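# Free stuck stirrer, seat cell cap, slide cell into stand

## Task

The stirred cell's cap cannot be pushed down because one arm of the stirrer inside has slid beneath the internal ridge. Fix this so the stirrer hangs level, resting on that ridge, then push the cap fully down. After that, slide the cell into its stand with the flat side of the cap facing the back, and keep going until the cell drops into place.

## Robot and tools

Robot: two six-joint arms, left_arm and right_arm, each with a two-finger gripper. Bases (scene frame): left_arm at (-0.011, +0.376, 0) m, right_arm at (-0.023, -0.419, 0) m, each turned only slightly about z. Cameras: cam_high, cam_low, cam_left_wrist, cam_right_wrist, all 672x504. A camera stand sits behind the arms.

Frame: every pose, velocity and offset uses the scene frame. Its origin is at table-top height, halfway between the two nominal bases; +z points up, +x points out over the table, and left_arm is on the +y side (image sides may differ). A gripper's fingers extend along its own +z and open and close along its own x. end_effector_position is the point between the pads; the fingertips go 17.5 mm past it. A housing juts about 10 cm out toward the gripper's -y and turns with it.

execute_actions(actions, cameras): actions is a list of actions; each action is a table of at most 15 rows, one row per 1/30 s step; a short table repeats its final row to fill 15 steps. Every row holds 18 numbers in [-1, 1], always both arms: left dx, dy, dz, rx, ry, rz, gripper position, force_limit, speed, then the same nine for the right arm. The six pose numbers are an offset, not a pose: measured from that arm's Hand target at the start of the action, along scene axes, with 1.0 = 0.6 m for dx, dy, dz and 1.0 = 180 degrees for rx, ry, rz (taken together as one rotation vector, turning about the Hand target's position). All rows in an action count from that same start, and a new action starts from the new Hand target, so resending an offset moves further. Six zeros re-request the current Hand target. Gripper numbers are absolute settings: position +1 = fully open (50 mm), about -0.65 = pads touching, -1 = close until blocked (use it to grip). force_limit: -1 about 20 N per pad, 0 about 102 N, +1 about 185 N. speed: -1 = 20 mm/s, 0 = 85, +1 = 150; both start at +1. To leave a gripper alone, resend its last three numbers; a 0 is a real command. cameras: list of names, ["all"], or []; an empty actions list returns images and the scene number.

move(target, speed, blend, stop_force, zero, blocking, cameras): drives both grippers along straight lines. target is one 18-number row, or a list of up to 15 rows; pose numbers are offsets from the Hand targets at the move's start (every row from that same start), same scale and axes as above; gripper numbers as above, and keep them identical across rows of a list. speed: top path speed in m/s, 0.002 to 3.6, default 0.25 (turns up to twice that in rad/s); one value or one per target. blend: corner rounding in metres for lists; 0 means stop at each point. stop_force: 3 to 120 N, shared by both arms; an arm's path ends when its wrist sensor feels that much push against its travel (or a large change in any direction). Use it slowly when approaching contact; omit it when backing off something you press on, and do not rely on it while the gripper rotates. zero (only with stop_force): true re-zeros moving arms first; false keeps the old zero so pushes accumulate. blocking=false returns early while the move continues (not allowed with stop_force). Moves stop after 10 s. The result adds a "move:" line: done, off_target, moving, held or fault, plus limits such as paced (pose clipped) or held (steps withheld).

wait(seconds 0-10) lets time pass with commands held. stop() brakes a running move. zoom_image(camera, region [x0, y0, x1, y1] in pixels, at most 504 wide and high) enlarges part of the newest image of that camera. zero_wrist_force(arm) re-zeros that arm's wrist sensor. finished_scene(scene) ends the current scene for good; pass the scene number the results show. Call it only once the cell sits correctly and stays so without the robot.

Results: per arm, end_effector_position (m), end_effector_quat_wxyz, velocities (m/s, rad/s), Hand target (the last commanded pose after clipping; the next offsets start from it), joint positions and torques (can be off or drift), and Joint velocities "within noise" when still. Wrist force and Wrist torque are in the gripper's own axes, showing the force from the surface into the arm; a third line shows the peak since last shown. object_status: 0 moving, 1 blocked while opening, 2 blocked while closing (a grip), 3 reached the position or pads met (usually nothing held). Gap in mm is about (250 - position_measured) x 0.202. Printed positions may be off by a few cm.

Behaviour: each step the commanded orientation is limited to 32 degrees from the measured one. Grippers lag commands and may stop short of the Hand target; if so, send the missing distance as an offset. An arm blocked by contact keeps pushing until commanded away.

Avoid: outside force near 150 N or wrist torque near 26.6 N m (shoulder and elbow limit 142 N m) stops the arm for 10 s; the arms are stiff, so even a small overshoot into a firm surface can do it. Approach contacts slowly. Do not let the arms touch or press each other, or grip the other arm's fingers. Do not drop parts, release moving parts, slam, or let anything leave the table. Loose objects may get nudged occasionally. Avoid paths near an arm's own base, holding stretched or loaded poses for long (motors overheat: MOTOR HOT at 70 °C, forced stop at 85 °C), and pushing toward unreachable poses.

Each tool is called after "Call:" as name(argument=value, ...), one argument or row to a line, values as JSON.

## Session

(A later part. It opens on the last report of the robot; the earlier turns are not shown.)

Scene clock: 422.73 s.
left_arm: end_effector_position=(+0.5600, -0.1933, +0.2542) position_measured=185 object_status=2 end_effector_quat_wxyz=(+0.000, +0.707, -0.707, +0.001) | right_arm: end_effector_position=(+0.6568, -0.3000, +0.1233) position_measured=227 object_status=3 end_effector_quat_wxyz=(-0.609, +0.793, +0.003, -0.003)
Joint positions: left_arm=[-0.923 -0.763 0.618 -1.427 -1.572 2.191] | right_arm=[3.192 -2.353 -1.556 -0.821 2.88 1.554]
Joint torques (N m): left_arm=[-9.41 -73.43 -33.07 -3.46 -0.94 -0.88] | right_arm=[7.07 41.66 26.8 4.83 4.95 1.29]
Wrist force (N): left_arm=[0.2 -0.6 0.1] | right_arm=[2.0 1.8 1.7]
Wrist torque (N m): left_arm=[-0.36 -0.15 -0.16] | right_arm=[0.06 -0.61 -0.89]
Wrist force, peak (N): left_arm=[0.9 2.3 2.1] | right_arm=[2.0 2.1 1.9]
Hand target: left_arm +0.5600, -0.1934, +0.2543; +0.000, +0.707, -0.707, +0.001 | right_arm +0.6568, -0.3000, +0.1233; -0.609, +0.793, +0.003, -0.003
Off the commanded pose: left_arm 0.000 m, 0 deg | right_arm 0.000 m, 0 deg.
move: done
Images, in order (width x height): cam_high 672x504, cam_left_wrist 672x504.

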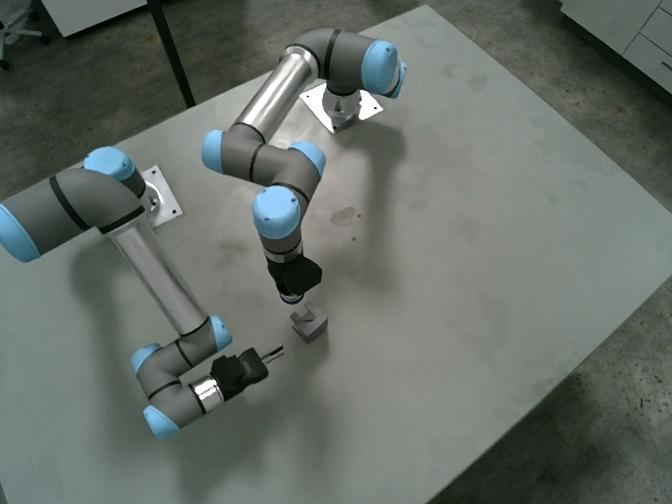

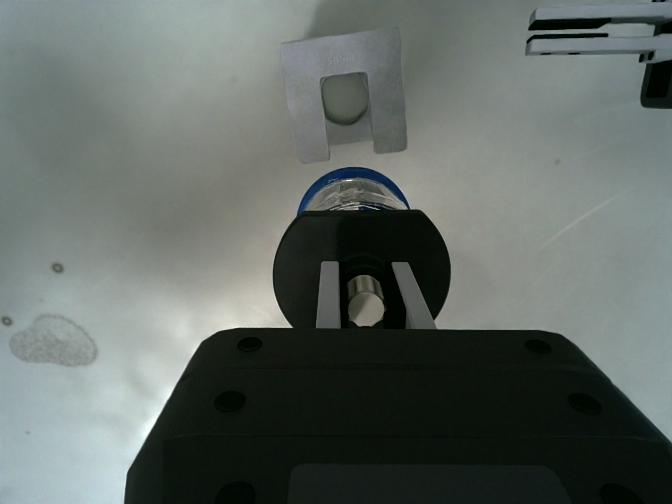

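Call:
move(
  target=[
    [-0.025,-0.009,0,0,0,0.035,-1,-0.9,-1,0.0053,0,-0.05,0,0,0.037,-0.4,-0.6,-1],
    [-0.025,-0.009,0,0,0,0.035,-1,-0.9,-1,0.0053,0.055,-0.0888,0,0,0.037,-0.4,-0.6,-1],
  ],
  speed=0.08,
  cameras=["cam_left_wrist","cam_right_wrist"],
)

Call:
zoom_image(
  camera="cam_left_wrist",
  region=[250, 0, 550, 230],
)

Call:
zoom_image(
  camera="cam_right_wrist",
  region=[250, 150, 450, 310],
)

Scene clock: 425.00 s.
left_arm: end_effector_position=(+0.5455, -0.1986, +0.2544) position_measured=185 object_status=2 end_effector_quat_wxyz=(+0.000, +0.743, -0.669, +0.001) | right_arm: end_effector_position=(+0.6592, -0.2999, +0.0990) position_measured=212 object_status=3 end_effector_quat_wxyz=(-0.608, +0.793, +0.039, -0.030)
Joint positions: left_arm=[-0.942 -0.789 0.663 -1.447 -1.571 2.068] | right_arm=[3.193 -2.395 -1.446 -1.205 2.864 1.225]
Joint torques (N m): left_arm=[8.04 -55.25 -37.26 -2.68 1.65 1.78] | right_arm=[1.19 56.75 13.83 3.78 4.26 0.98]
Wrist force (N): left_arm=[0.4 -0.3 0.4] | right_arm=[2.1 1.6 1.9]
Wrist torque (N m): left_arm=[-0.39 -0.18 -0.31] | right_arm=[0.00 -0.57 -0.88]
Wrist force, peak (N): left_arm=[-0.2 -0.9 0.5] | right_arm=[3.1 5.1 2.4]
Hand target: left_arm +0.5457, -0.1985, +0.2543; +0.000, +0.743, -0.669, +0.001 (not the last commanded pose) | right_arm +0.6592, -0.2999, +0.0990; -0.608, +0.792, +0.039, -0.030 (not the last commanded pose)
Off the commanded pose: left_arm 0.001 m, 0 deg | right_arm 0.044 m, 1 deg.
move: held (right_arm; a check stopped the path); path passed 0 of 2 targets; limits=held
pose unreachable (right arm): on one or more control steps of this call, first in action 0 (counted from 0), this arm could not follow its commanded pose, so it was not sent that pose on those steps. It may still have moved: this result reports where it is.
cause: moving toward the commanded pose would bring two parts of the arm too close to each other (its gripper and another part of the arm, with joints 4 (wrist 1) to 6 (wrist 3) between them, 4 mm apart when it was first held).
Images, in order (width x height): cam_left_wrist 672x504, cam_right_wrist 672x504.

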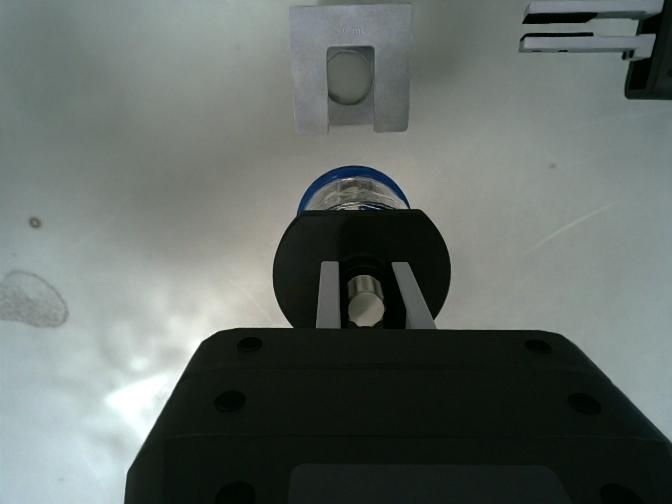

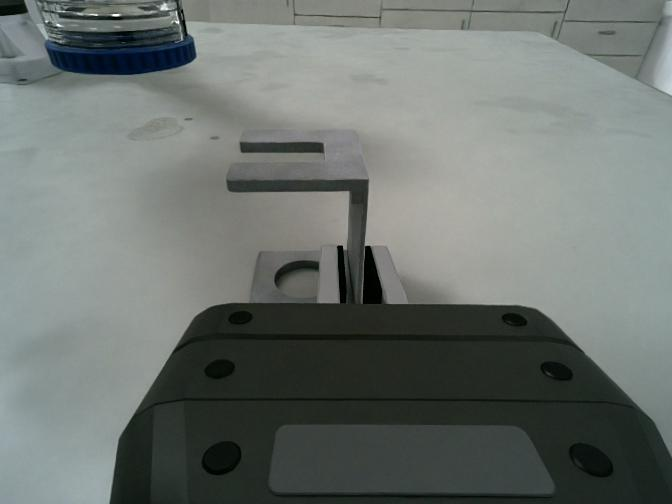

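Scaled by 1.680 from the camera's 672x504 image, which has a finer 960x720 frame.

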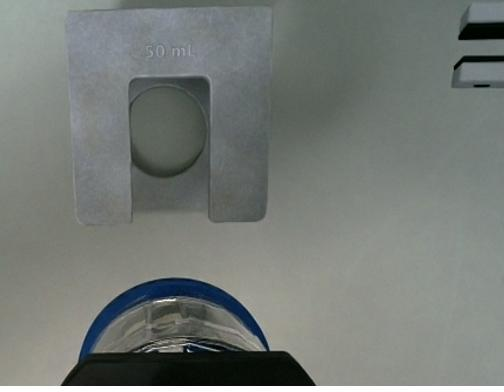

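Scaled by 2.520 from the camera's 672x504 image, which has a finer 960x720 frame.

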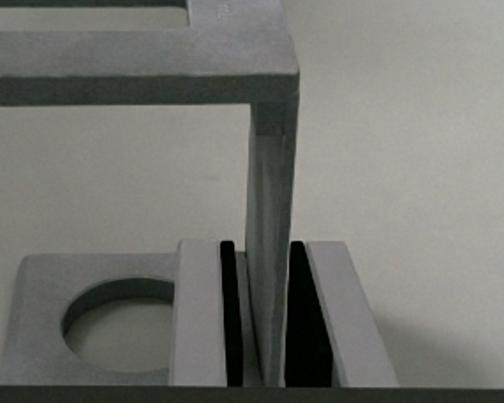

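Call:
move(
  target=[
    [0,0,0,0,0,0.006,-1,-0.9,-1,0,0.04,0.01,0,0,0.0,-0.4,-0.6,-1],
    [0,0,0,0,0,0.006,-1,-0.9,-1,0,0.05,-0.047,0,0,0.0,-0.4,-0.6,-1],
  ],
  speed=0.06,
  cameras=["cam_left_wrist","cam_right_wrist"],
)

Call:
zoom_image(
  camera="cam_right_wrist",
  region=[250, 150, 450, 310],
)

Scene clock: 426.97 s.
left_arm: end_effector_position=(+0.5457, -0.1985, +0.2543) position_measured=185 object_status=2 end_effector_quat_wxyz=(+0.000, +0.750, -0.662, +0.001) | right_arm: end_effector_position=(+0.6592, -0.2699, +0.0708) position_measured=212 object_status=3 end_effector_quat_wxyz=(-0.608, +0.792, +0.039, -0.030) end_effector_velocity=(+0.000, +0.000, +0.002) end_effector_angular_velocity=(+0.000, +0.003, +0.000)
Joint positions: left_arm=[-0.942 -0.789 0.663 -1.447 -1.571 2.049] | right_arm=[3.236 -2.448 -1.481 -0.969 2.875 1.379]
Joint velocities: left_arm=[within noise] | right_arm=[0 0.003 0.001 -0.007 0 -0.001]
Joint torques (N m): left_arm=[6.83 -57.12 -31.74 -2.05 1.46 1.76] | right_arm=[-3.95 56.68 13.14 0.79 4.6 -0.65]
Wrist force (N): left_arm=[0.4 -0.3 0.3] | right_arm=[2.2 1.7 1.4]
Wrist torque (N m): left_arm=[-0.38 -0.19 -0.21] | right_arm=[0.07 -0.59 -0.91]
Wrist force, peak (N): left_arm=[0.7 -0.6 0.5] | right_arm=[2.1 2.8 1.9]
Hand target: left_arm +0.5457, -0.1985, +0.2543; +0.000, +0.750, -0.662, +0.001 | right_arm +0.6592, -0.2699, +0.0708; -0.608, +0.792, +0.039, -0.030
Off the commanded pose: left_arm 0.000 m, 0 deg | right_arm 0.000 m, 0 deg.
move: done
Images, in order (width x height): cam_left_wrist 672x504, cam_right_wrist 672x504.

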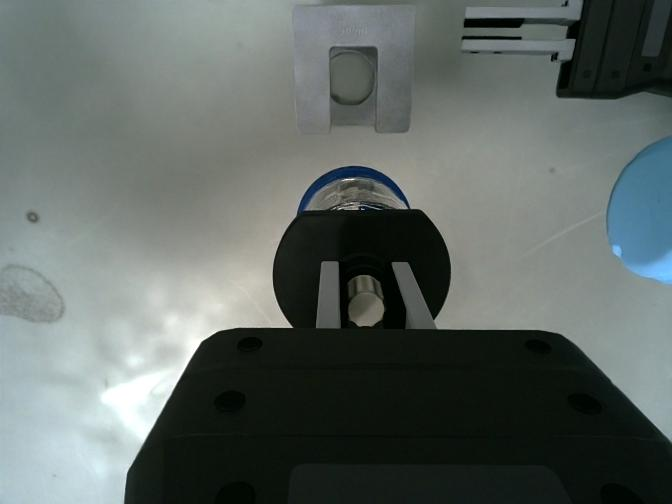

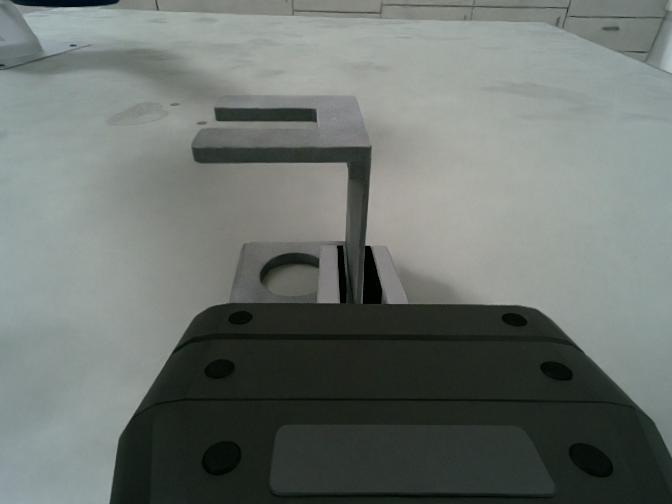

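Scaled by 2.520 from the camera's 672x504 image, which has a finer 960x720 frame.

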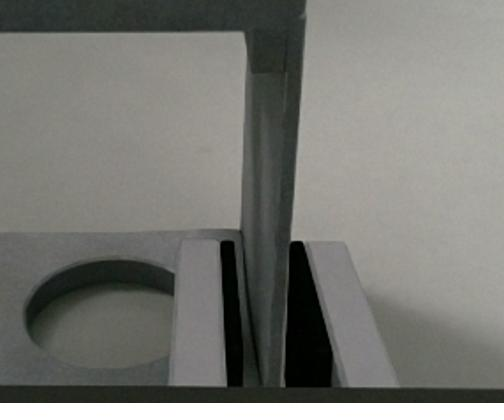

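Call:
move(
  target=[0,0,0,0,0,0,-1,-0.9,-1,-0.0055,0.0465,0,0,0,0.0,-0.4,-0.6,-1],
  speed=0.03,
  stop_force=5,
  cameras=["cam_left_wrist","cam_right_wrist"],
)

Call:
zoom_image(
  camera="cam_right_wrist",
  region=[250, 150, 450, 310],
)

Call:
zoom_image(
  camera="cam_left_wrist",
  region=[250, 0, 550, 230],
)

Scene clock: 429.53 s.
left_arm: end_effector_position=(+0.5457, -0.1985, +0.2543) position_measured=185 object_status=2 end_effector_quat_wxyz=(+0.000, +0.750, -0.662, +0.001) | right_arm: end_effector_position=(+0.6559, -0.2420, +0.0708) position_measured=212 object_status=3 end_effector_quat_wxyz=(-0.608, +0.792, +0.039, -0.030)
Joint positions: left_arm=[-0.942 -0.789 0.663 -1.447 -1.571 2.049] | right_arm=[3.276 -2.459 -1.511 -0.781 2.879 1.531]
Joint torques (N m): left_arm=[1.23 -60.23 -23.6 -3.6 1.37 1.61] | right_arm=[-9.72 56.81 25.62 1.21 0.33 -1.65]
Wrist force (N): left_arm=[0.4 -0.2 0.3] | right_arm=[2.2 1.8 1.7]
Wrist torque (N m): left_arm=[-0.35 -0.18 -0.21] | right_arm=[0.05 -0.63 -0.86]
Wrist force, peak (N): left_arm=[0.6 -0.5 0.6] | right_arm=[2.4 1.9 1.9]
Hand target: left_arm +0.5457, -0.1985, +0.2543; +0.000, +0.750, -0.662, +0.001 | right_arm +0.6559, -0.2420, +0.0708; -0.608, +0.792, +0.039, -0.030
Off the commanded pose: left_arm 0.000 m, 0 deg | right_arm 0.000 m, 0 deg.
move: done
Images, in order (width x height): cam_left_wrist 672x504, cam_right_wrist 672x504.

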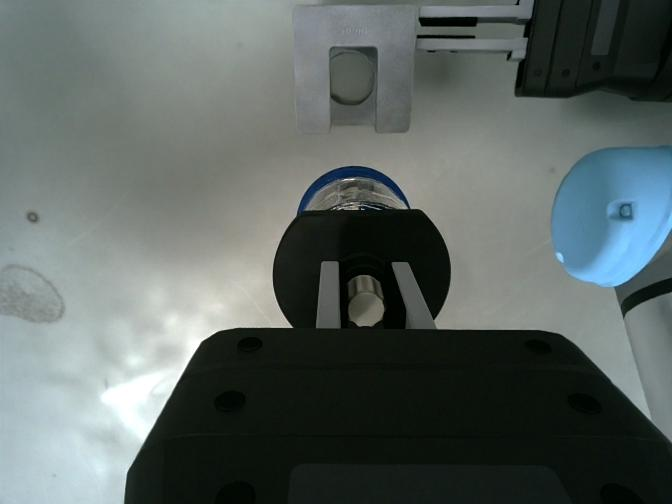

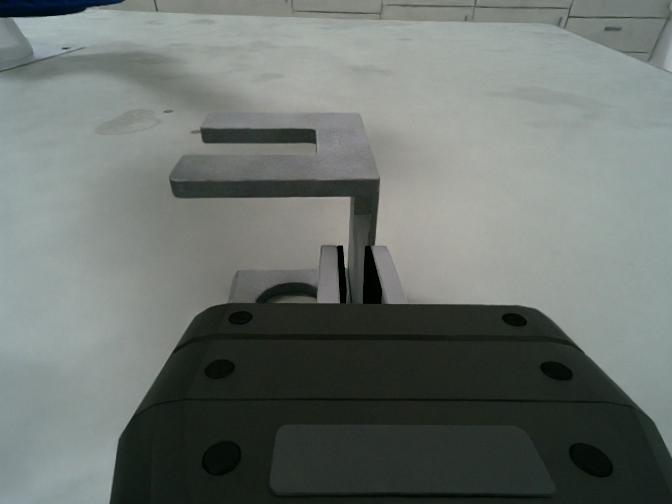

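Scaled by 2.520 from the camera's 672x504 image, which has a finer 960x720 frame.

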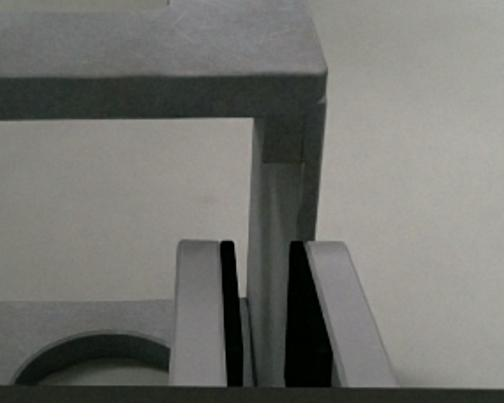

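Scaled by 1.680 from the camera's 672x504 image, which has a finer 960x720 frame.

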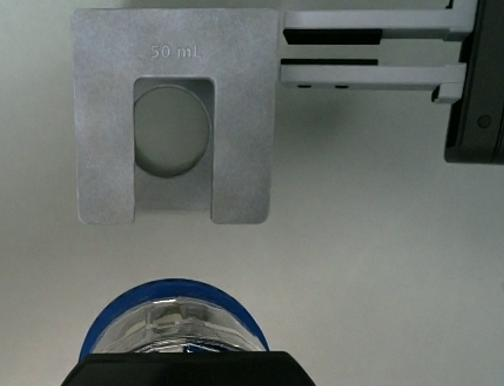

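Call:
move(
  target=[0,0,0,0,0,0,-1,-0.9,-1,0.001,0.0125,0,0,0,0.0,-0.4,-0.6,-1],
  speed=0.03,
  stop_force=5,
)

Call:
move(
  target=[0,0,0,0,0,0,-1,-0.9,-1,0,0,0,0,0,0.0,-0.5,-0.98,-1],
  cameras=["cam_left_wrist","cam_right_wrist"],
)

Call:
zoom_image(
  camera="cam_right_wrist",
  region=[250, 150, 450, 310],
)

Call:
zoom_image(
  camera="cam_left_wrist",
  region=[250, 0, 550, 230],
)

Scene clock: 431.53 s.
left_arm: end_effector_position=(+0.5457, -0.1985, +0.2543) position_measured=185 object_status=2 end_effector_quat_wxyz=(+0.000, +0.750, -0.662, +0.001) | right_arm: end_effector_position=(+0.6565, -0.2345, +0.0708) position_measured=212 object_status=3 end_effector_quat_wxyz=(-0.608, +0.792, +0.039, -0.030)
Joint positions: left_arm=[-0.942 -0.789 0.663 -1.447 -1.571 2.049] | right_arm=[3.287 -2.465 -1.511 -0.735 2.88 1.572]
Joint torques (N m): left_arm=[-3.75 -63.36 -18.33 -4.57 1.02 1.82] | right_arm=[-6.43 56.8 12.17 1.05 4.88 -1.58]
Wrist force (N): left_arm=[0.4 -0.6 0.1] | right_arm=[2.3 1.8 1.7]
Wrist torque (N m): left_arm=[-0.41 -0.19 -0.21] | right_arm=[0.07 -0.63 -0.89]
Wrist force, peak (N): left_arm=[0.5 -0.6 0.5] | right_arm=[2.3 1.9 2.0]
Hand target: left_arm +0.5457, -0.1985, +0.2543; +0.000, +0.750, -0.662, +0.001 | right_arm +0.6565, -0.2345, +0.0708; -0.608, +0.792, +0.039, -0.030
Off the commanded pose: left_arm 0.000 m, 0 deg | right_arm 0.000 m, 0 deg.
move: done

Scene clock: 432.03 s.
left_arm: end_effector_position=(+0.5457, -0.1985, +0.2543) position_measured=185 object_status=2 end_effector_quat_wxyz=(+0.000, +0.750, -0.662, +0.001) | right_arm: end_effector_position=(+0.6565, -0.2345, +0.0708) position_measured=227 object_status=3 end_effector_quat_wxyz=(-0.608, +0.792, +0.039, -0.030)
Joint positions: left_arm=[-0.942 -0.789 0.663 -1.447 -1.571 2.049] | right_arm=[3.287 -2.465 -1.511 -0.735 2.88 1.572]
Joint torques (N m): left_arm=[-4.88 -63.79 -20.24 -4.66 1.07 1.54] | right_arm=[-6.54 56.97 11.56 1.13 4.91 -1.55]
Wrist force (N): left_arm=[0.5 -0.5 0.2] | right_arm=[2.2 1.9 1.8]
Wrist torque (N m): left_arm=[-0.41 -0.20 -0.21] | right_arm=[0.08 -0.61 -0.89]
Wrist force, peak (N): left_arm=[0.6 -0.6 0.5] | right_arm=[2.3 1.9 1.8]
Hand target: left_arm +0.5457, -0.1985, +0.2543; +0.000, +0.750, -0.662, +0.001 | right_arm +0.6565, -0.2345, +0.0708; -0.608, +0.792, +0.039, -0.030
Off the commanded pose: left_arm 0.000 m, 0 deg | right_arm 0.000 m, 0 deg.
move: done
Images, in order (width x height): cam_left_wrist 672x504, cam_right_wrist 672x504.

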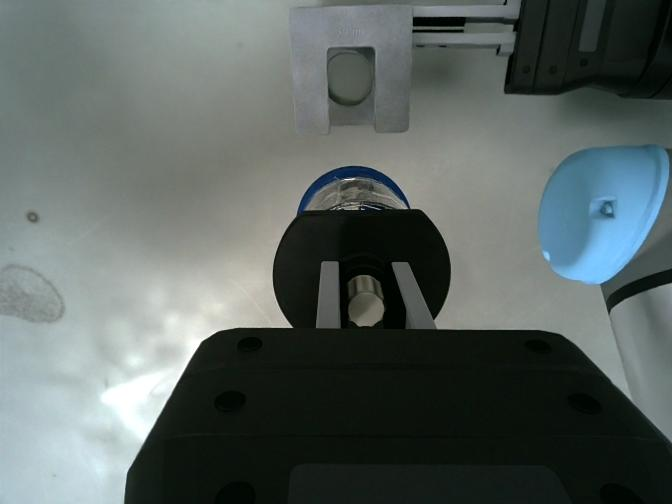

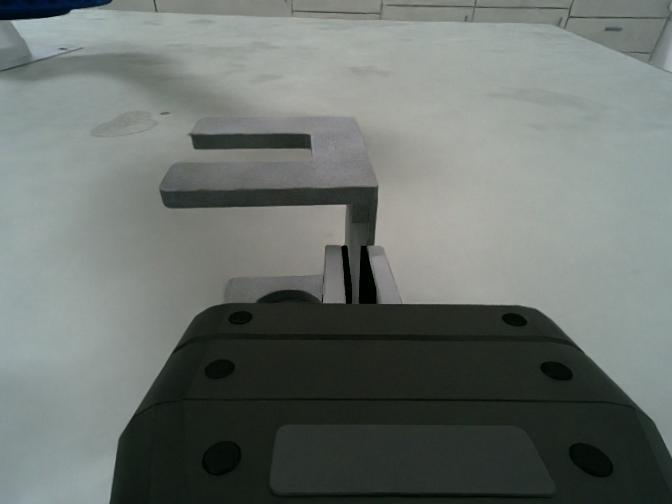

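Scaled by 2.520 from the camera's 672x504 image, which has a finer 960x720 frame.

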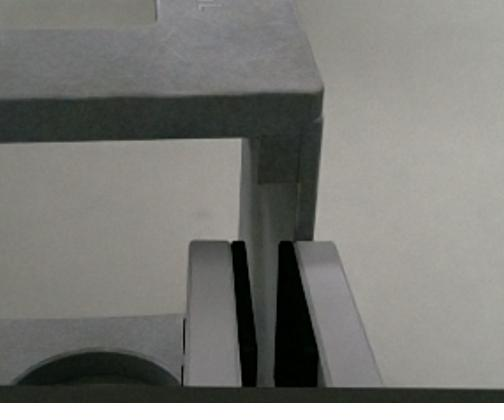

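Scaled by 1.680 from the camera's 672x504 image, which has a finer 960x720 frame.

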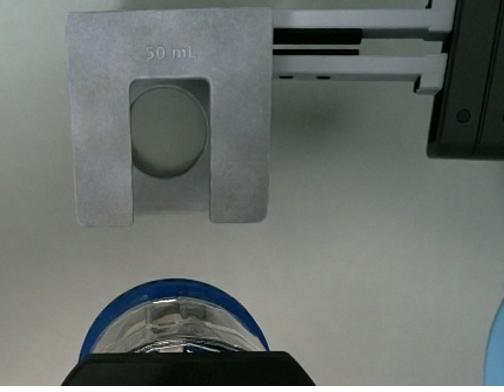

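Call:
move(
  target=[
    [0,0,0,0,0,0,-1,-0.9,-1,0.001,-0.012,0,0,0,0.0,-0.3,-0.98,-1],
    [0,0,0,0,0,0,-1,-0.9,-1,0.004,-0.012,0,0,0,0.0,-0.3,-0.98,-1],
  ],
  speed=0.04,
)

Call:
move(
  target=[0,0,0,0,0,0,-1,-0.9,-1,-0.002,0.0155,0,0,0,0.0,-0.3,-0.98,-1],
  speed=0.03,
  stop_force=4,
  cameras=["cam_left_wrist","cam_right_wrist"],
)

Call:
zoom_image(
  camera="cam_right_wrist",
  region=[250, 150, 450, 310],
)

Call:
zoom_image(
  camera="cam_left_wrist",
  region=[250, 0, 550, 230],
)

Scene clock: 433.47 s.
left_arm: end_effector_position=(+0.5457, -0.1985, +0.2543) position_measured=185 object_status=2 end_effector_quat_wxyz=(+0.000, +0.750, -0.662, +0.001) | right_arm: end_effector_position=(+0.6589, -0.2417, +0.0708) position_measured=198 object_status=3 end_effector_quat_wxyz=(-0.608, +0.792, +0.039, -0.030)
Joint positions: left_arm=[-0.942 -0.789 0.663 -1.447 -1.571 2.049] | right_arm=[3.276 -2.464 -1.499 -0.787 2.879 1.531]
Joint torques (N m): left_arm=[-5.62 -66.17 -19.55 -4.7 0.87 1.58] | right_arm=[-8.86 56.02 12.33 3.46 -0.2 -1.62]
Wrist force (N): left_arm=[0.3 -0.3 0.4] | right_arm=[2.3 1.9 1.8]
Wrist torque (N m): left_arm=[-0.37 -0.17 -0.21] | right_arm=[0.08 -0.64 -0.83]
Wrist force, peak (N): left_arm=[0.8 -0.4 0.3] | right_arm=[2.7 1.9 1.9]
Hand target: left_arm +0.5457, -0.1985, +0.2543; +0.000, +0.750, -0.662, +0.001 | right_arm +0.6589, -0.2417, +0.0708; -0.608, +0.792, +0.039, -0.030
Off the commanded pose: left_arm 0.000 m, 0 deg | right_arm 0.000 m, 0 deg.
move: done

Scene clock: 435.07 s.
left_arm: end_effector_position=(+0.5457, -0.1985, +0.2543) position_measured=185 object_status=2 end_effector_quat_wxyz=(+0.000, +0.750, -0.662, +0.001) | right_arm: end_effector_position=(+0.6577, -0.2324, +0.0708) position_measured=198 object_status=3 end_effector_quat_wxyz=(-0.608, +0.792, +0.039, -0.030)
Joint positions: left_arm=[-0.942 -0.789 0.663 -1.447 -1.571 2.049] | right_arm=[3.29 -2.469 -1.507 -0.725 2.879 1.583]
Joint torques (N m): left_arm=[-5.92 -68.73 -19.01 -4.7 0.74 1.54] | right_arm=[-7.22 56.06 25.54 1.13 5.04 -1.59]
Wrist force (N): left_arm=[0.4 -0.6 0.3] | right_arm=[2.4 1.8 1.7]
Wrist torque (N m): left_arm=[-0.42 -0.19 -0.21] | right_arm=[0.08 -0.62 -0.87]
Wrist force, peak (N): left_arm=[0.6 -0.6 0.0] | right_arm=[2.3 2.0 2.0]
Hand target: left_arm +0.5457, -0.1985, +0.2543; +0.000, +0.750, -0.662, +0.001 | right_arm +0.6577, -0.2324, +0.0708; -0.608, +0.792, +0.039, -0.030
Off the commanded pose: left_arm 0.000 m, 0 deg | right_arm 0.000 m, 0 deg.
move: done
Images, in order (width x height): cam_left_wrist 672x504, cam_right_wrist 672x504.

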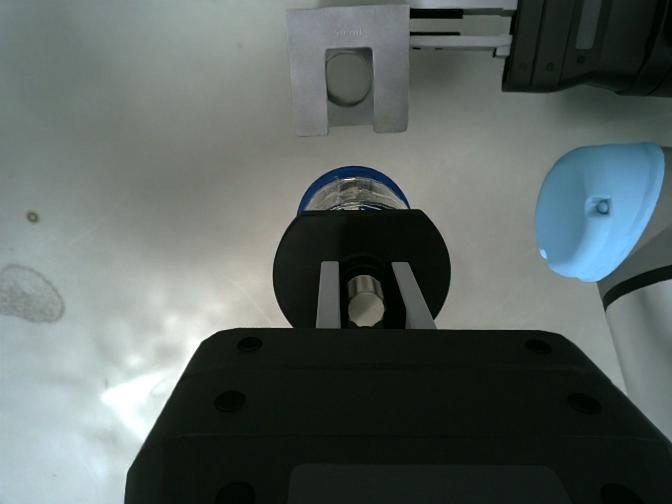

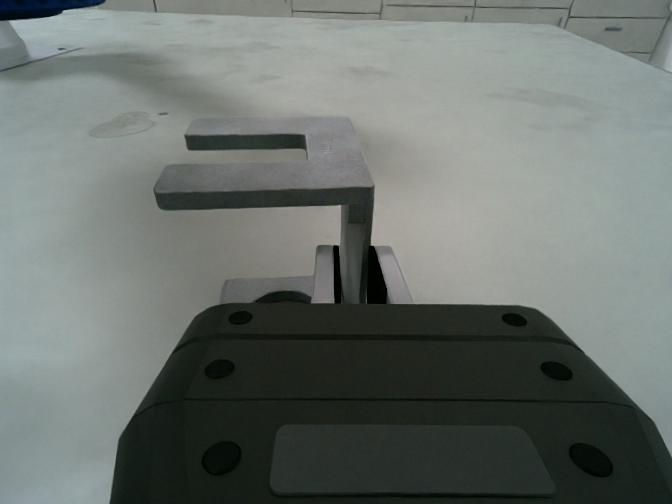

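Scaled by 2.520 from the camera's 672x504 image, which has a finer 960x720 frame.

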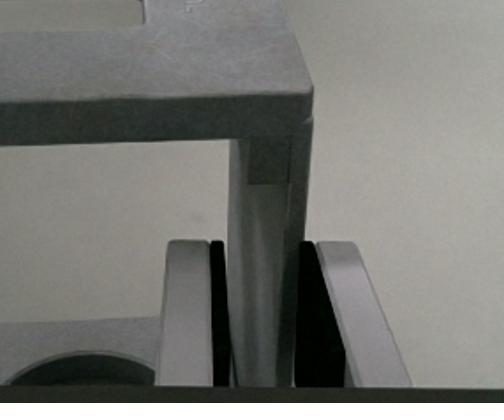

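Scaled by 1.680 from the camera's 672x504 image, which has a finer 960x720 frame.

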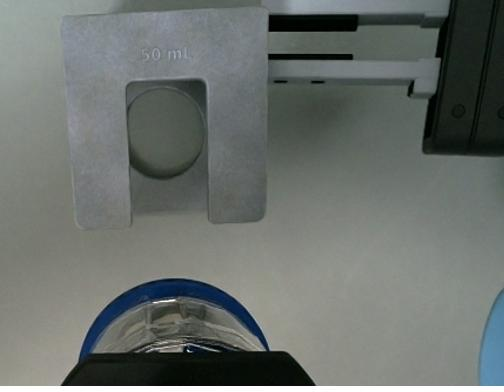

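Call:
move(
  target=[0,0,0,0,0,0,-1,-0.9,-1,0,0,0,0,0,0,-1,-0.98,-1],
  cameras=["cam_left_wrist","cam_right_wrist"],
)

Call:
zoom_image(
  camera="cam_right_wrist",
  region=[250, 150, 450, 310],
)

Call:
zoom_image(
  camera="cam_left_wrist",
  region=[250, 0, 550, 230],
)

Scene clock: 436.07 s.
left_arm: end_effector_position=(+0.5457, -0.1985, +0.2543) position_measured=185 object_status=2 end_effector_quat_wxyz=(+0.000, +0.750, -0.662, +0.001) | right_arm: end_effector_position=(+0.6577, -0.2324, +0.0708) position_measured=251 object_status=3 end_effector_quat_wxyz=(-0.608, +0.792, +0.039, -0.030)
Joint positions: left_arm=[-0.942 -0.789 0.663 -1.447 -1.571 2.049] | right_arm=[3.29 -2.469 -1.507 -0.725 2.879 1.583]
Joint torques (N m): left_arm=[-4.78 -69.83 -19.14 -4.56 0.59 1.63] | right_arm=[-7.45 56.43 25.71 1.21 4.83 -1.58]
Wrist force (N): left_arm=[0.5 -0.3 0.2] | right_arm=[2.3 1.9 1.6]
Wrist torque (N m): left_arm=[-0.37 -0.20 -0.21] | right_arm=[0.08 -0.63 -0.88]
Wrist force, peak (N): left_arm=[0.6 -0.7 0.5] | right_arm=[2.4 2.1 1.9]
Hand target: left_arm +0.5457, -0.1985, +0.2543; +0.000, +0.750, -0.662, +0.001 | right_arm +0.6577, -0.2324, +0.0708; -0.608, +0.792, +0.039, -0.030
Off the commanded pose: left_arm 0.000 m, 0 deg | right_arm 0.000 m, 0 deg.
move: done
Images, in order (width x height): cam_left_wrist 672x504, cam_right_wrist 672x504.

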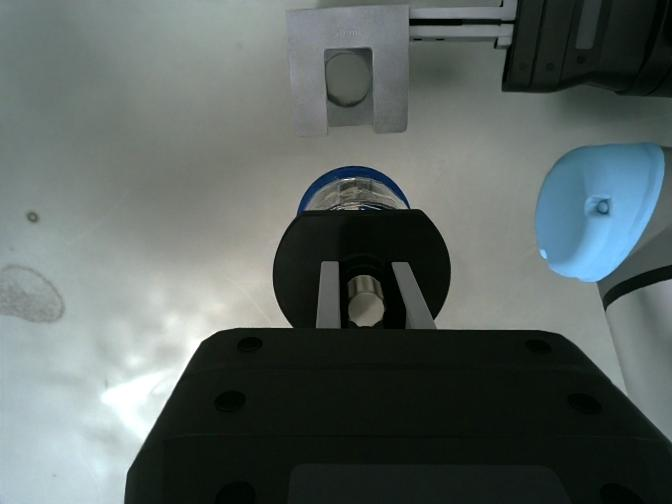

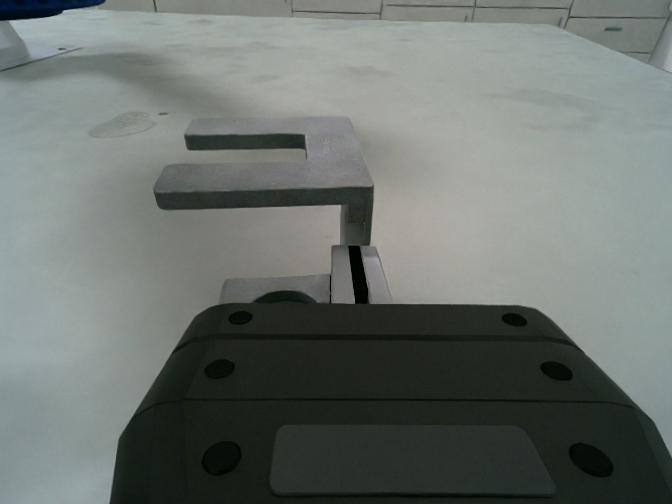

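Scaled by 2.520 from the camera's 672x504 image, which has a finer 960x720 frame.

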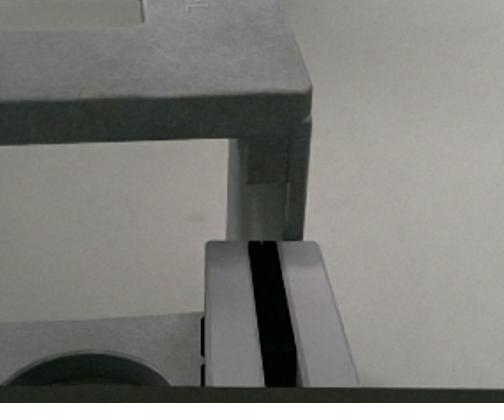

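Scaled by 1.680 from the camera's 672x504 image, which has a finer 960x720 frame.

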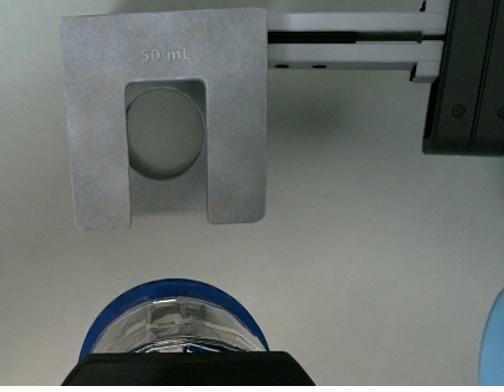

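Call:
move(
  target=[
    [0,0,0,0,0,0,-1,-0.9,-1,0.001,-0.012,0,0,0,0.0,-1,-0.98,-1],
    [0,0,0,0,0,0,-1,-0.9,-1,0.001,-0.012,0,0,0,0.0,0.2,-0.98,-1],
  ],
  speed=0.04,
)

Call:
move(
  target=[0,0,0,0,0,0,-1,-0.9,-1,-0.0027,0.028,0,0,0,0.0,0.2,-0.98,-1],
  speed=0.03,
  stop_force=3,
)

Call:
move(
  target=[0,0,0,0,0,0,-1,-0.9,-1,0,0,0,0,0,0,-1,-0.98,-1],
  cameras=["cam_left_wrist","cam_right_wrist"],
)

Call:
zoom_image(
  camera="cam_right_wrist",
  region=[250, 150, 450, 310],
)

Call:
zoom_image(
  camera="cam_left_wrist",
  region=[250, 0, 550, 230],
)

Scene clock: 438.67 s.
left_arm: end_effector_position=(+0.5457, -0.1985, +0.2543) position_measured=185 object_status=2 end_effector_quat_wxyz=(+0.000, +0.750, -0.662, +0.001) | right_arm: end_effector_position=(+0.6583, -0.2396, +0.0708) position_measured=123 object_status=0 end_effector_quat_wxyz=(-0.608, +0.792, +0.039, -0.030)
Joint positions: left_arm=[-0.942 -0.789 0.663 -1.447 -1.571 2.049] | right_arm=[3.279 -2.464 -1.503 -0.772 2.879 1.543]
Joint torques (N m): left_arm=[-5.43 -74.18 -19.71 -4.69 0.4 1.71] | right_arm=[4.77 43.63 12.2 4.93 -0.07 1.42]
Wrist force (N): left_arm=[0.4 -0.4 0.3] | right_arm=[2.2 1.7 1.8]
Wrist torque (N m): left_arm=[-0.38 -0.19 -0.21] | right_arm=[0.03 -0.63 -0.83]
Wrist force, peak (N): left_arm=[0.8 -0.5 0.3] | right_arm=[2.3 1.9 1.9]
Hand target: left_arm +0.5457, -0.1985, +0.2543; +0.000, +0.750, -0.662, +0.001 | right_arm +0.6583, -0.2396, +0.0708; -0.608, +0.792, +0.039, -0.030
Off the commanded pose: left_arm 0.000 m, 0 deg | right_arm 0.000 m, 0 deg.
move: done

Scene clock: 440.37 s.
left_arm: end_effector_position=(+0.5457, -0.1985, +0.2543) position_measured=185 object_status=2 end_effector_quat_wxyz=(+0.000, +0.750, -0.662, +0.001) | right_arm: end_effector_position=(+0.6567, -0.2228, +0.0708) position_measured=123 object_status=3 end_effector_quat_wxyz=(-0.608, +0.792, +0.039, -0.030)
Joint positions: left_arm=[-0.942 -0.789 0.663 -1.447 -1.571 2.049] | right_arm=[3.304 -2.475 -1.512 -0.662 2.879 1.637]
Joint torques (N m): left_arm=[-5.55 -76.16 -19.68 -4.83 0.16 1.52] | right_arm=[-9.33 56.8 24.72 1.04 -0.25 -1.64]
Wrist force (N): left_arm=[0.6 -0.4 0.3] | right_arm=[2.4 1.7 1.8]
Wrist torque (N m): left_arm=[-0.39 -0.22 -0.21] | right_arm=[0.07 -0.64 -0.86]
Wrist force, peak (N): left_arm=[0.7 -0.2 0.5] | right_arm=[2.6 1.6 2.5]
Hand target: left_arm +0.5457, -0.1985, +0.2543; +0.000, +0.750, -0.662, +0.001 | right_arm +0.6567, -0.2228, +0.0708; -0.608, +0.792, +0.039, -0.030
Off the commanded pose: left_arm 0.000 m, 0 deg | right_arm 0.000 m, 0 deg.
move: done

Scene clock: 441.73 s.
left_arm: end_effector_position=(+0.5457, -0.1985, +0.2543) position_measured=185 object_status=2 end_effector_quat_wxyz=(+0.000, +0.750, -0.662, +0.001) | right_arm: end_effector_position=(+0.6567, -0.2228, +0.0708) position_measured=237 object_status=2 end_effector_quat_wxyz=(-0.608, +0.792, +0.039, -0.030)
Joint positions: left_arm=[-0.942 -0.789 0.663 -1.447 -1.571 2.049] | right_arm=[3.304 -2.475 -1.512 -0.662 2.879 1.637]
Joint torques (N m): left_arm=[-4.85 -76.09 -18.1 -4.68 0.08 1.68] | right_arm=[-9.54 57.06 24.46 1.19 -0.13 -1.49]
Wrist force (N): left_arm=[0.5 -0.3 0.2] | right_arm=[2.5 1.9 2.0]
Wrist torque (N m): left_arm=[-0.36 -0.20 -0.21] | right_arm=[0.09 -0.67 -0.88]
Wrist force, peak (N): left_arm=[0.4 -0.5 0.7] | right_arm=[2.7 1.7 2.0]
Hand target: left_arm +0.5457, -0.1985, +0.2543; +0.000, +0.750, -0.662, +0.001 | right_arm +0.6567, -0.2228, +0.0708; -0.608, +0.792, +0.039, -0.030
Off the commanded pose: left_arm 0.000 m, 0 deg | right_arm 0.000 m, 0 deg.
move: done
Images, in order (width x height): cam_left_wrist 672x504, cam_right_wrist 672x504.

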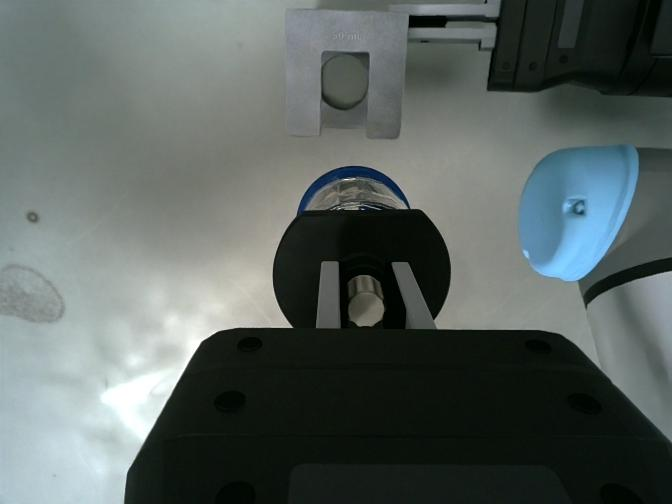

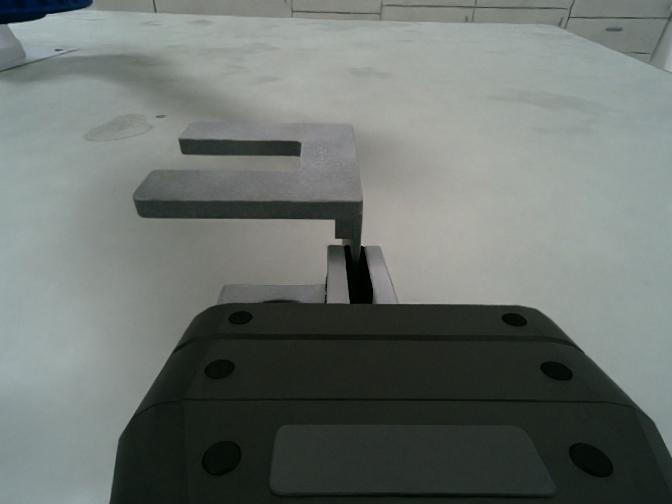

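Scaled by 2.520 from the camera's 672x504 image, which has a finer 960x720 frame.

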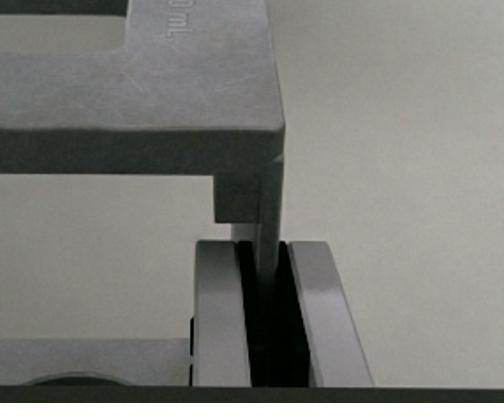

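Scaled by 1.680 from the camera's 672x504 image, which has a finer 960x720 frame.

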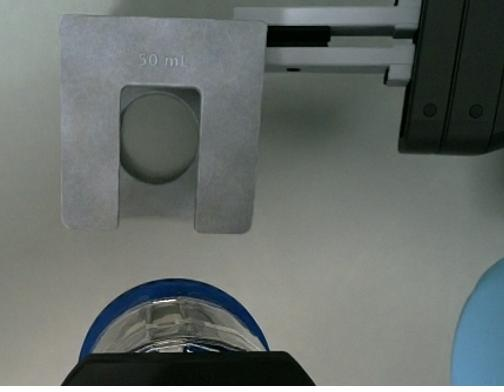

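Call:
move(
  target=[
    [-0.0178,0.007,0,0,0,-0.009,-1,-0.9,-1,0,0,0,0,0,0,-1,-0.98,-1],
    [-0.0178,0.007,-0.2198,0,0,-0.009,-1,-0.9,-1,0,0,0,0,0,0,-1,-0.98,-1],
  ],
  speed=0.1,
  cameras=["cam_left_wrist","cam_right_wrist","cam_low"],
)

Call:
zoom_image(
  camera="cam_left_wrist",
  region=[230, 0, 480, 250],
)

Call:
zoom_image(
  camera="cam_low",
  region=[240, 210, 360, 330],
)

Scene clock: 444.83 s.
left_arm: end_effector_position=(+0.5350, -0.1943, +0.1223) position_measured=185 object_status=2 end_effector_quat_wxyz=(+0.000, +0.740, -0.672, +0.001) | right_arm: end_effector_position=(+0.6567, -0.2228, +0.0708) position_measured=237 object_status=2 end_effector_quat_wxyz=(-0.608, +0.792, +0.039, -0.030)
Joint positions: left_arm=[-0.95 -0.802 1.025 -1.795 -1.571 2.069] | right_arm=[3.304 -2.475 -1.512 -0.662 2.879 1.637]
Joint torques (N m): left_arm=[8.1 -76.27 -35.53 -1.97 1.19 -1.59] | right_arm=[-8.11 55.86 21.9 1.4 0.61 -0.67]
Wrist force (N): left_arm=[0.9 -0.6 0.3] | right_arm=[2.3 1.8 2.0]
Wrist torque (N m): left_arm=[-0.43 -0.28 -0.25] | right_arm=[0.07 -0.63 -0.88]
Wrist force, peak (N): left_arm=[0.4 -0.6 2.3] | right_arm=[2.5 1.9 2.2]
Hand target: left_arm +0.5350, -0.1943, +0.1224; +0.000, +0.740, -0.672, +0.001 | right_arm +0.6567, -0.2228, +0.0708; -0.608, +0.792, +0.039, -0.030
Off the commanded pose: left_arm 0.000 m, 0 deg | right_arm 0.000 m, 0 deg.
move: done
Images, in order (width x height): cam_low 672x504, cam_left_wrist 672x504, cam_right_wrist 672x504.

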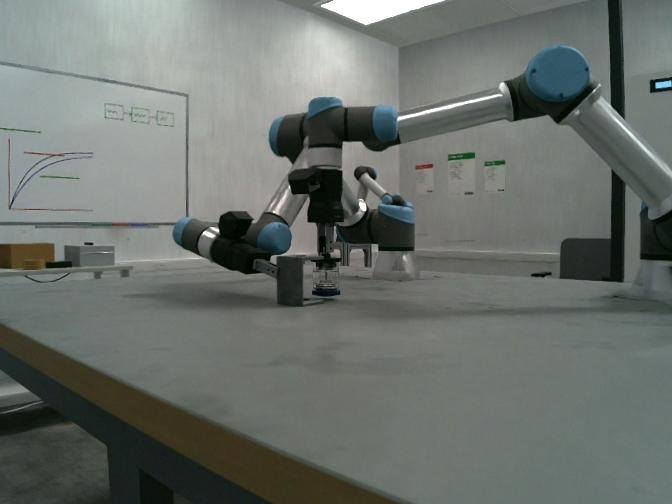

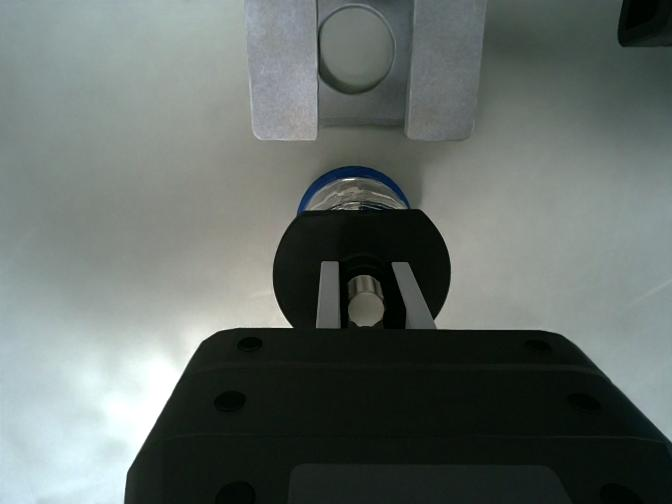

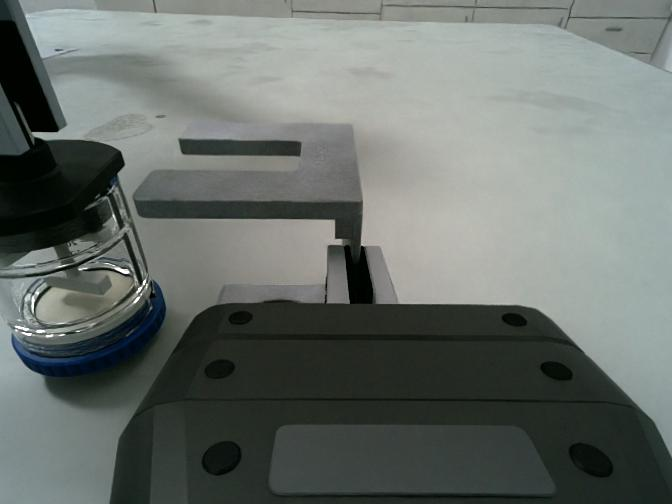

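Scaled by 2.016 from the camera's 672x504 image, which has a finer 960x720 frame.

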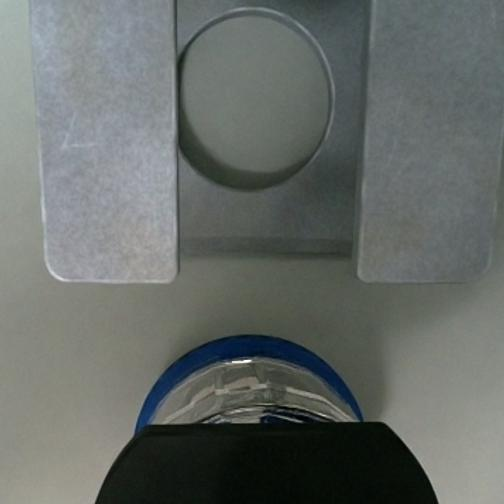

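Scaled by 4.200 from the camera's 672x504 image, which has a finer 960x720 frame.

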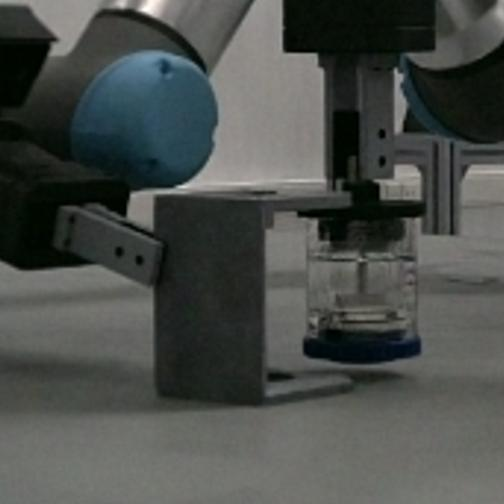

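Call:
move(
  target=[0.138,0.0127,0,0,0,0,-1,-0.9,-1,0,0,0,0,0,0,-1,-0.98,-1],
  speed=0.04,
  stop_force=6,
  cameras=["cam_left_wrist","cam_right_wrist","cam_low"],
)

Call:
zoom_image(
  camera="cam_left_wrist",
  region=[230, 100, 480, 350],
)

Call:
zoom_image(
  camera="cam_low",
  region=[240, 210, 360, 330],
)

Call:
zoom_image(
  camera="cam_right_wrist",
  region=[100, 50, 450, 310],
)

Scene clock: 447.87 s.
left_arm: end_effector_position=(+0.5907, -0.1892, +0.1226) position_measured=185 object_status=2 end_effector_quat_wxyz=(+0.001, +0.740, -0.672, +0.001) | right_arm: end_effector_position=(+0.6567, -0.2229, +0.0708) position_measured=237 object_status=2 end_effector_quat_wxyz=(-0.608, +0.792, +0.039, -0.030)
Joint positions: left_arm=[-0.889 -0.697 0.834 -1.71 -1.571 2.13] | right_arm=[3.304 -2.475 -1.512 -0.662 2.879 1.637]
Joint torques (N m): left_arm=[-5.58 -49.26 -31.96 -0.79 1.72 1.61] | right_arm=[9.16 55.14 19 1.77 1.2 0.22]
Wrist force (N): left_arm=[-1.1 3.4 -10.6] | right_arm=[6.5 3.4 0.1]
Wrist torque (N m): left_arm=[-0.27 -0.24 -0.18] | right_arm=[0.22 -0.52 -0.90]
Wrist force, peak (N): left_arm=[-4.8 13.8 -16.4] | right_arm=[15.4 4.7 -2.8]
Hand target: left_arm +0.5907, -0.1892, +0.1225; +0.001, +0.740, -0.672, +0.001 (not the last commanded pose) | right_arm +0.6567, -0.2228, +0.0708; -0.608, +0.792, +0.039, -0.030
Off the commanded pose: left_arm 0.027 m, 0 deg | right_arm 0.000 m, 0 deg.
move: contact (left_arm)
Images, in order (width x height): cam_low 672x504, cam_left_wrist 672x504, cam_right_wrist 672x504.

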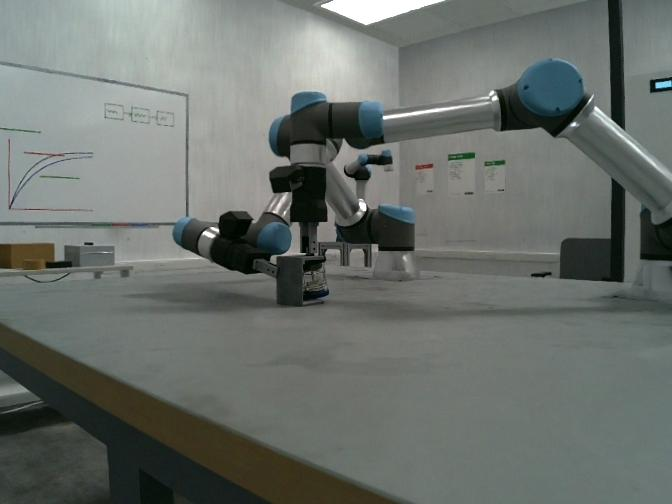

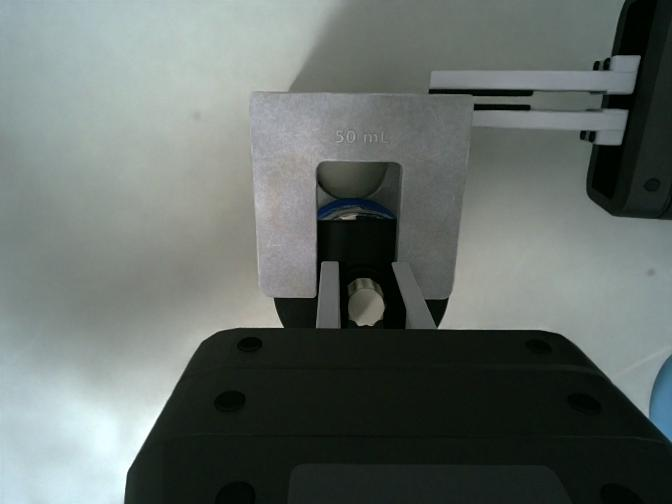

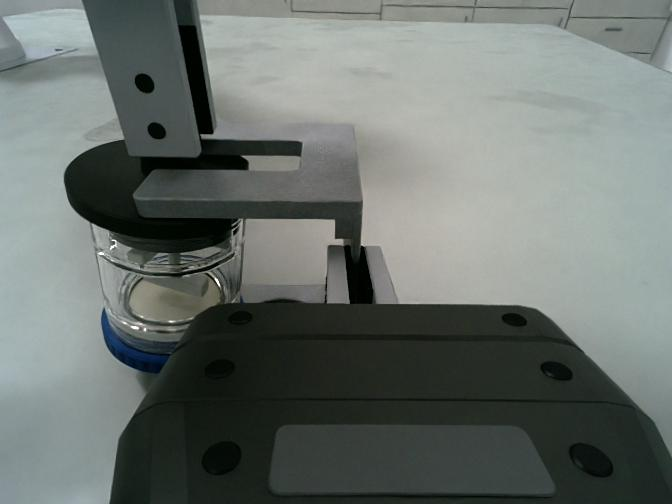

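Scaled by 2.016 from the camera's 672x504 image, which has a finer 960x720 frame.

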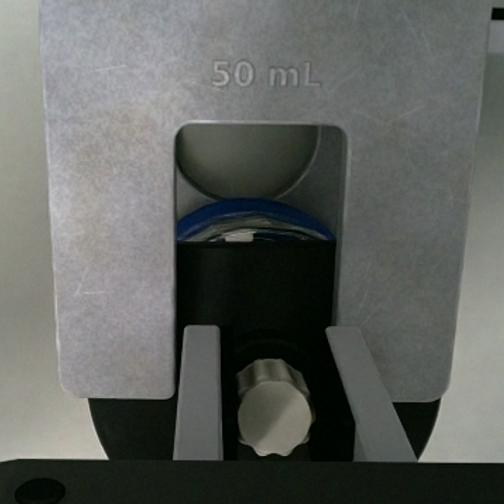

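Scaled by 4.200 from the camera's 672x504 image, which has a finer 960x720 frame.

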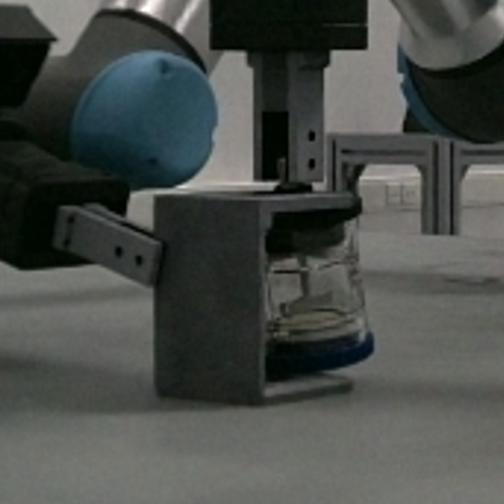

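Scaled by 1.440 from the camera's 672x504 image, which has a finer 960x720 frame.

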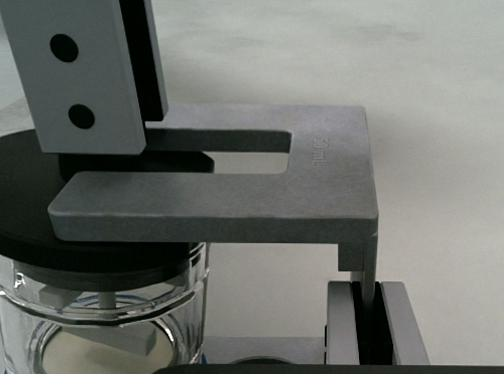

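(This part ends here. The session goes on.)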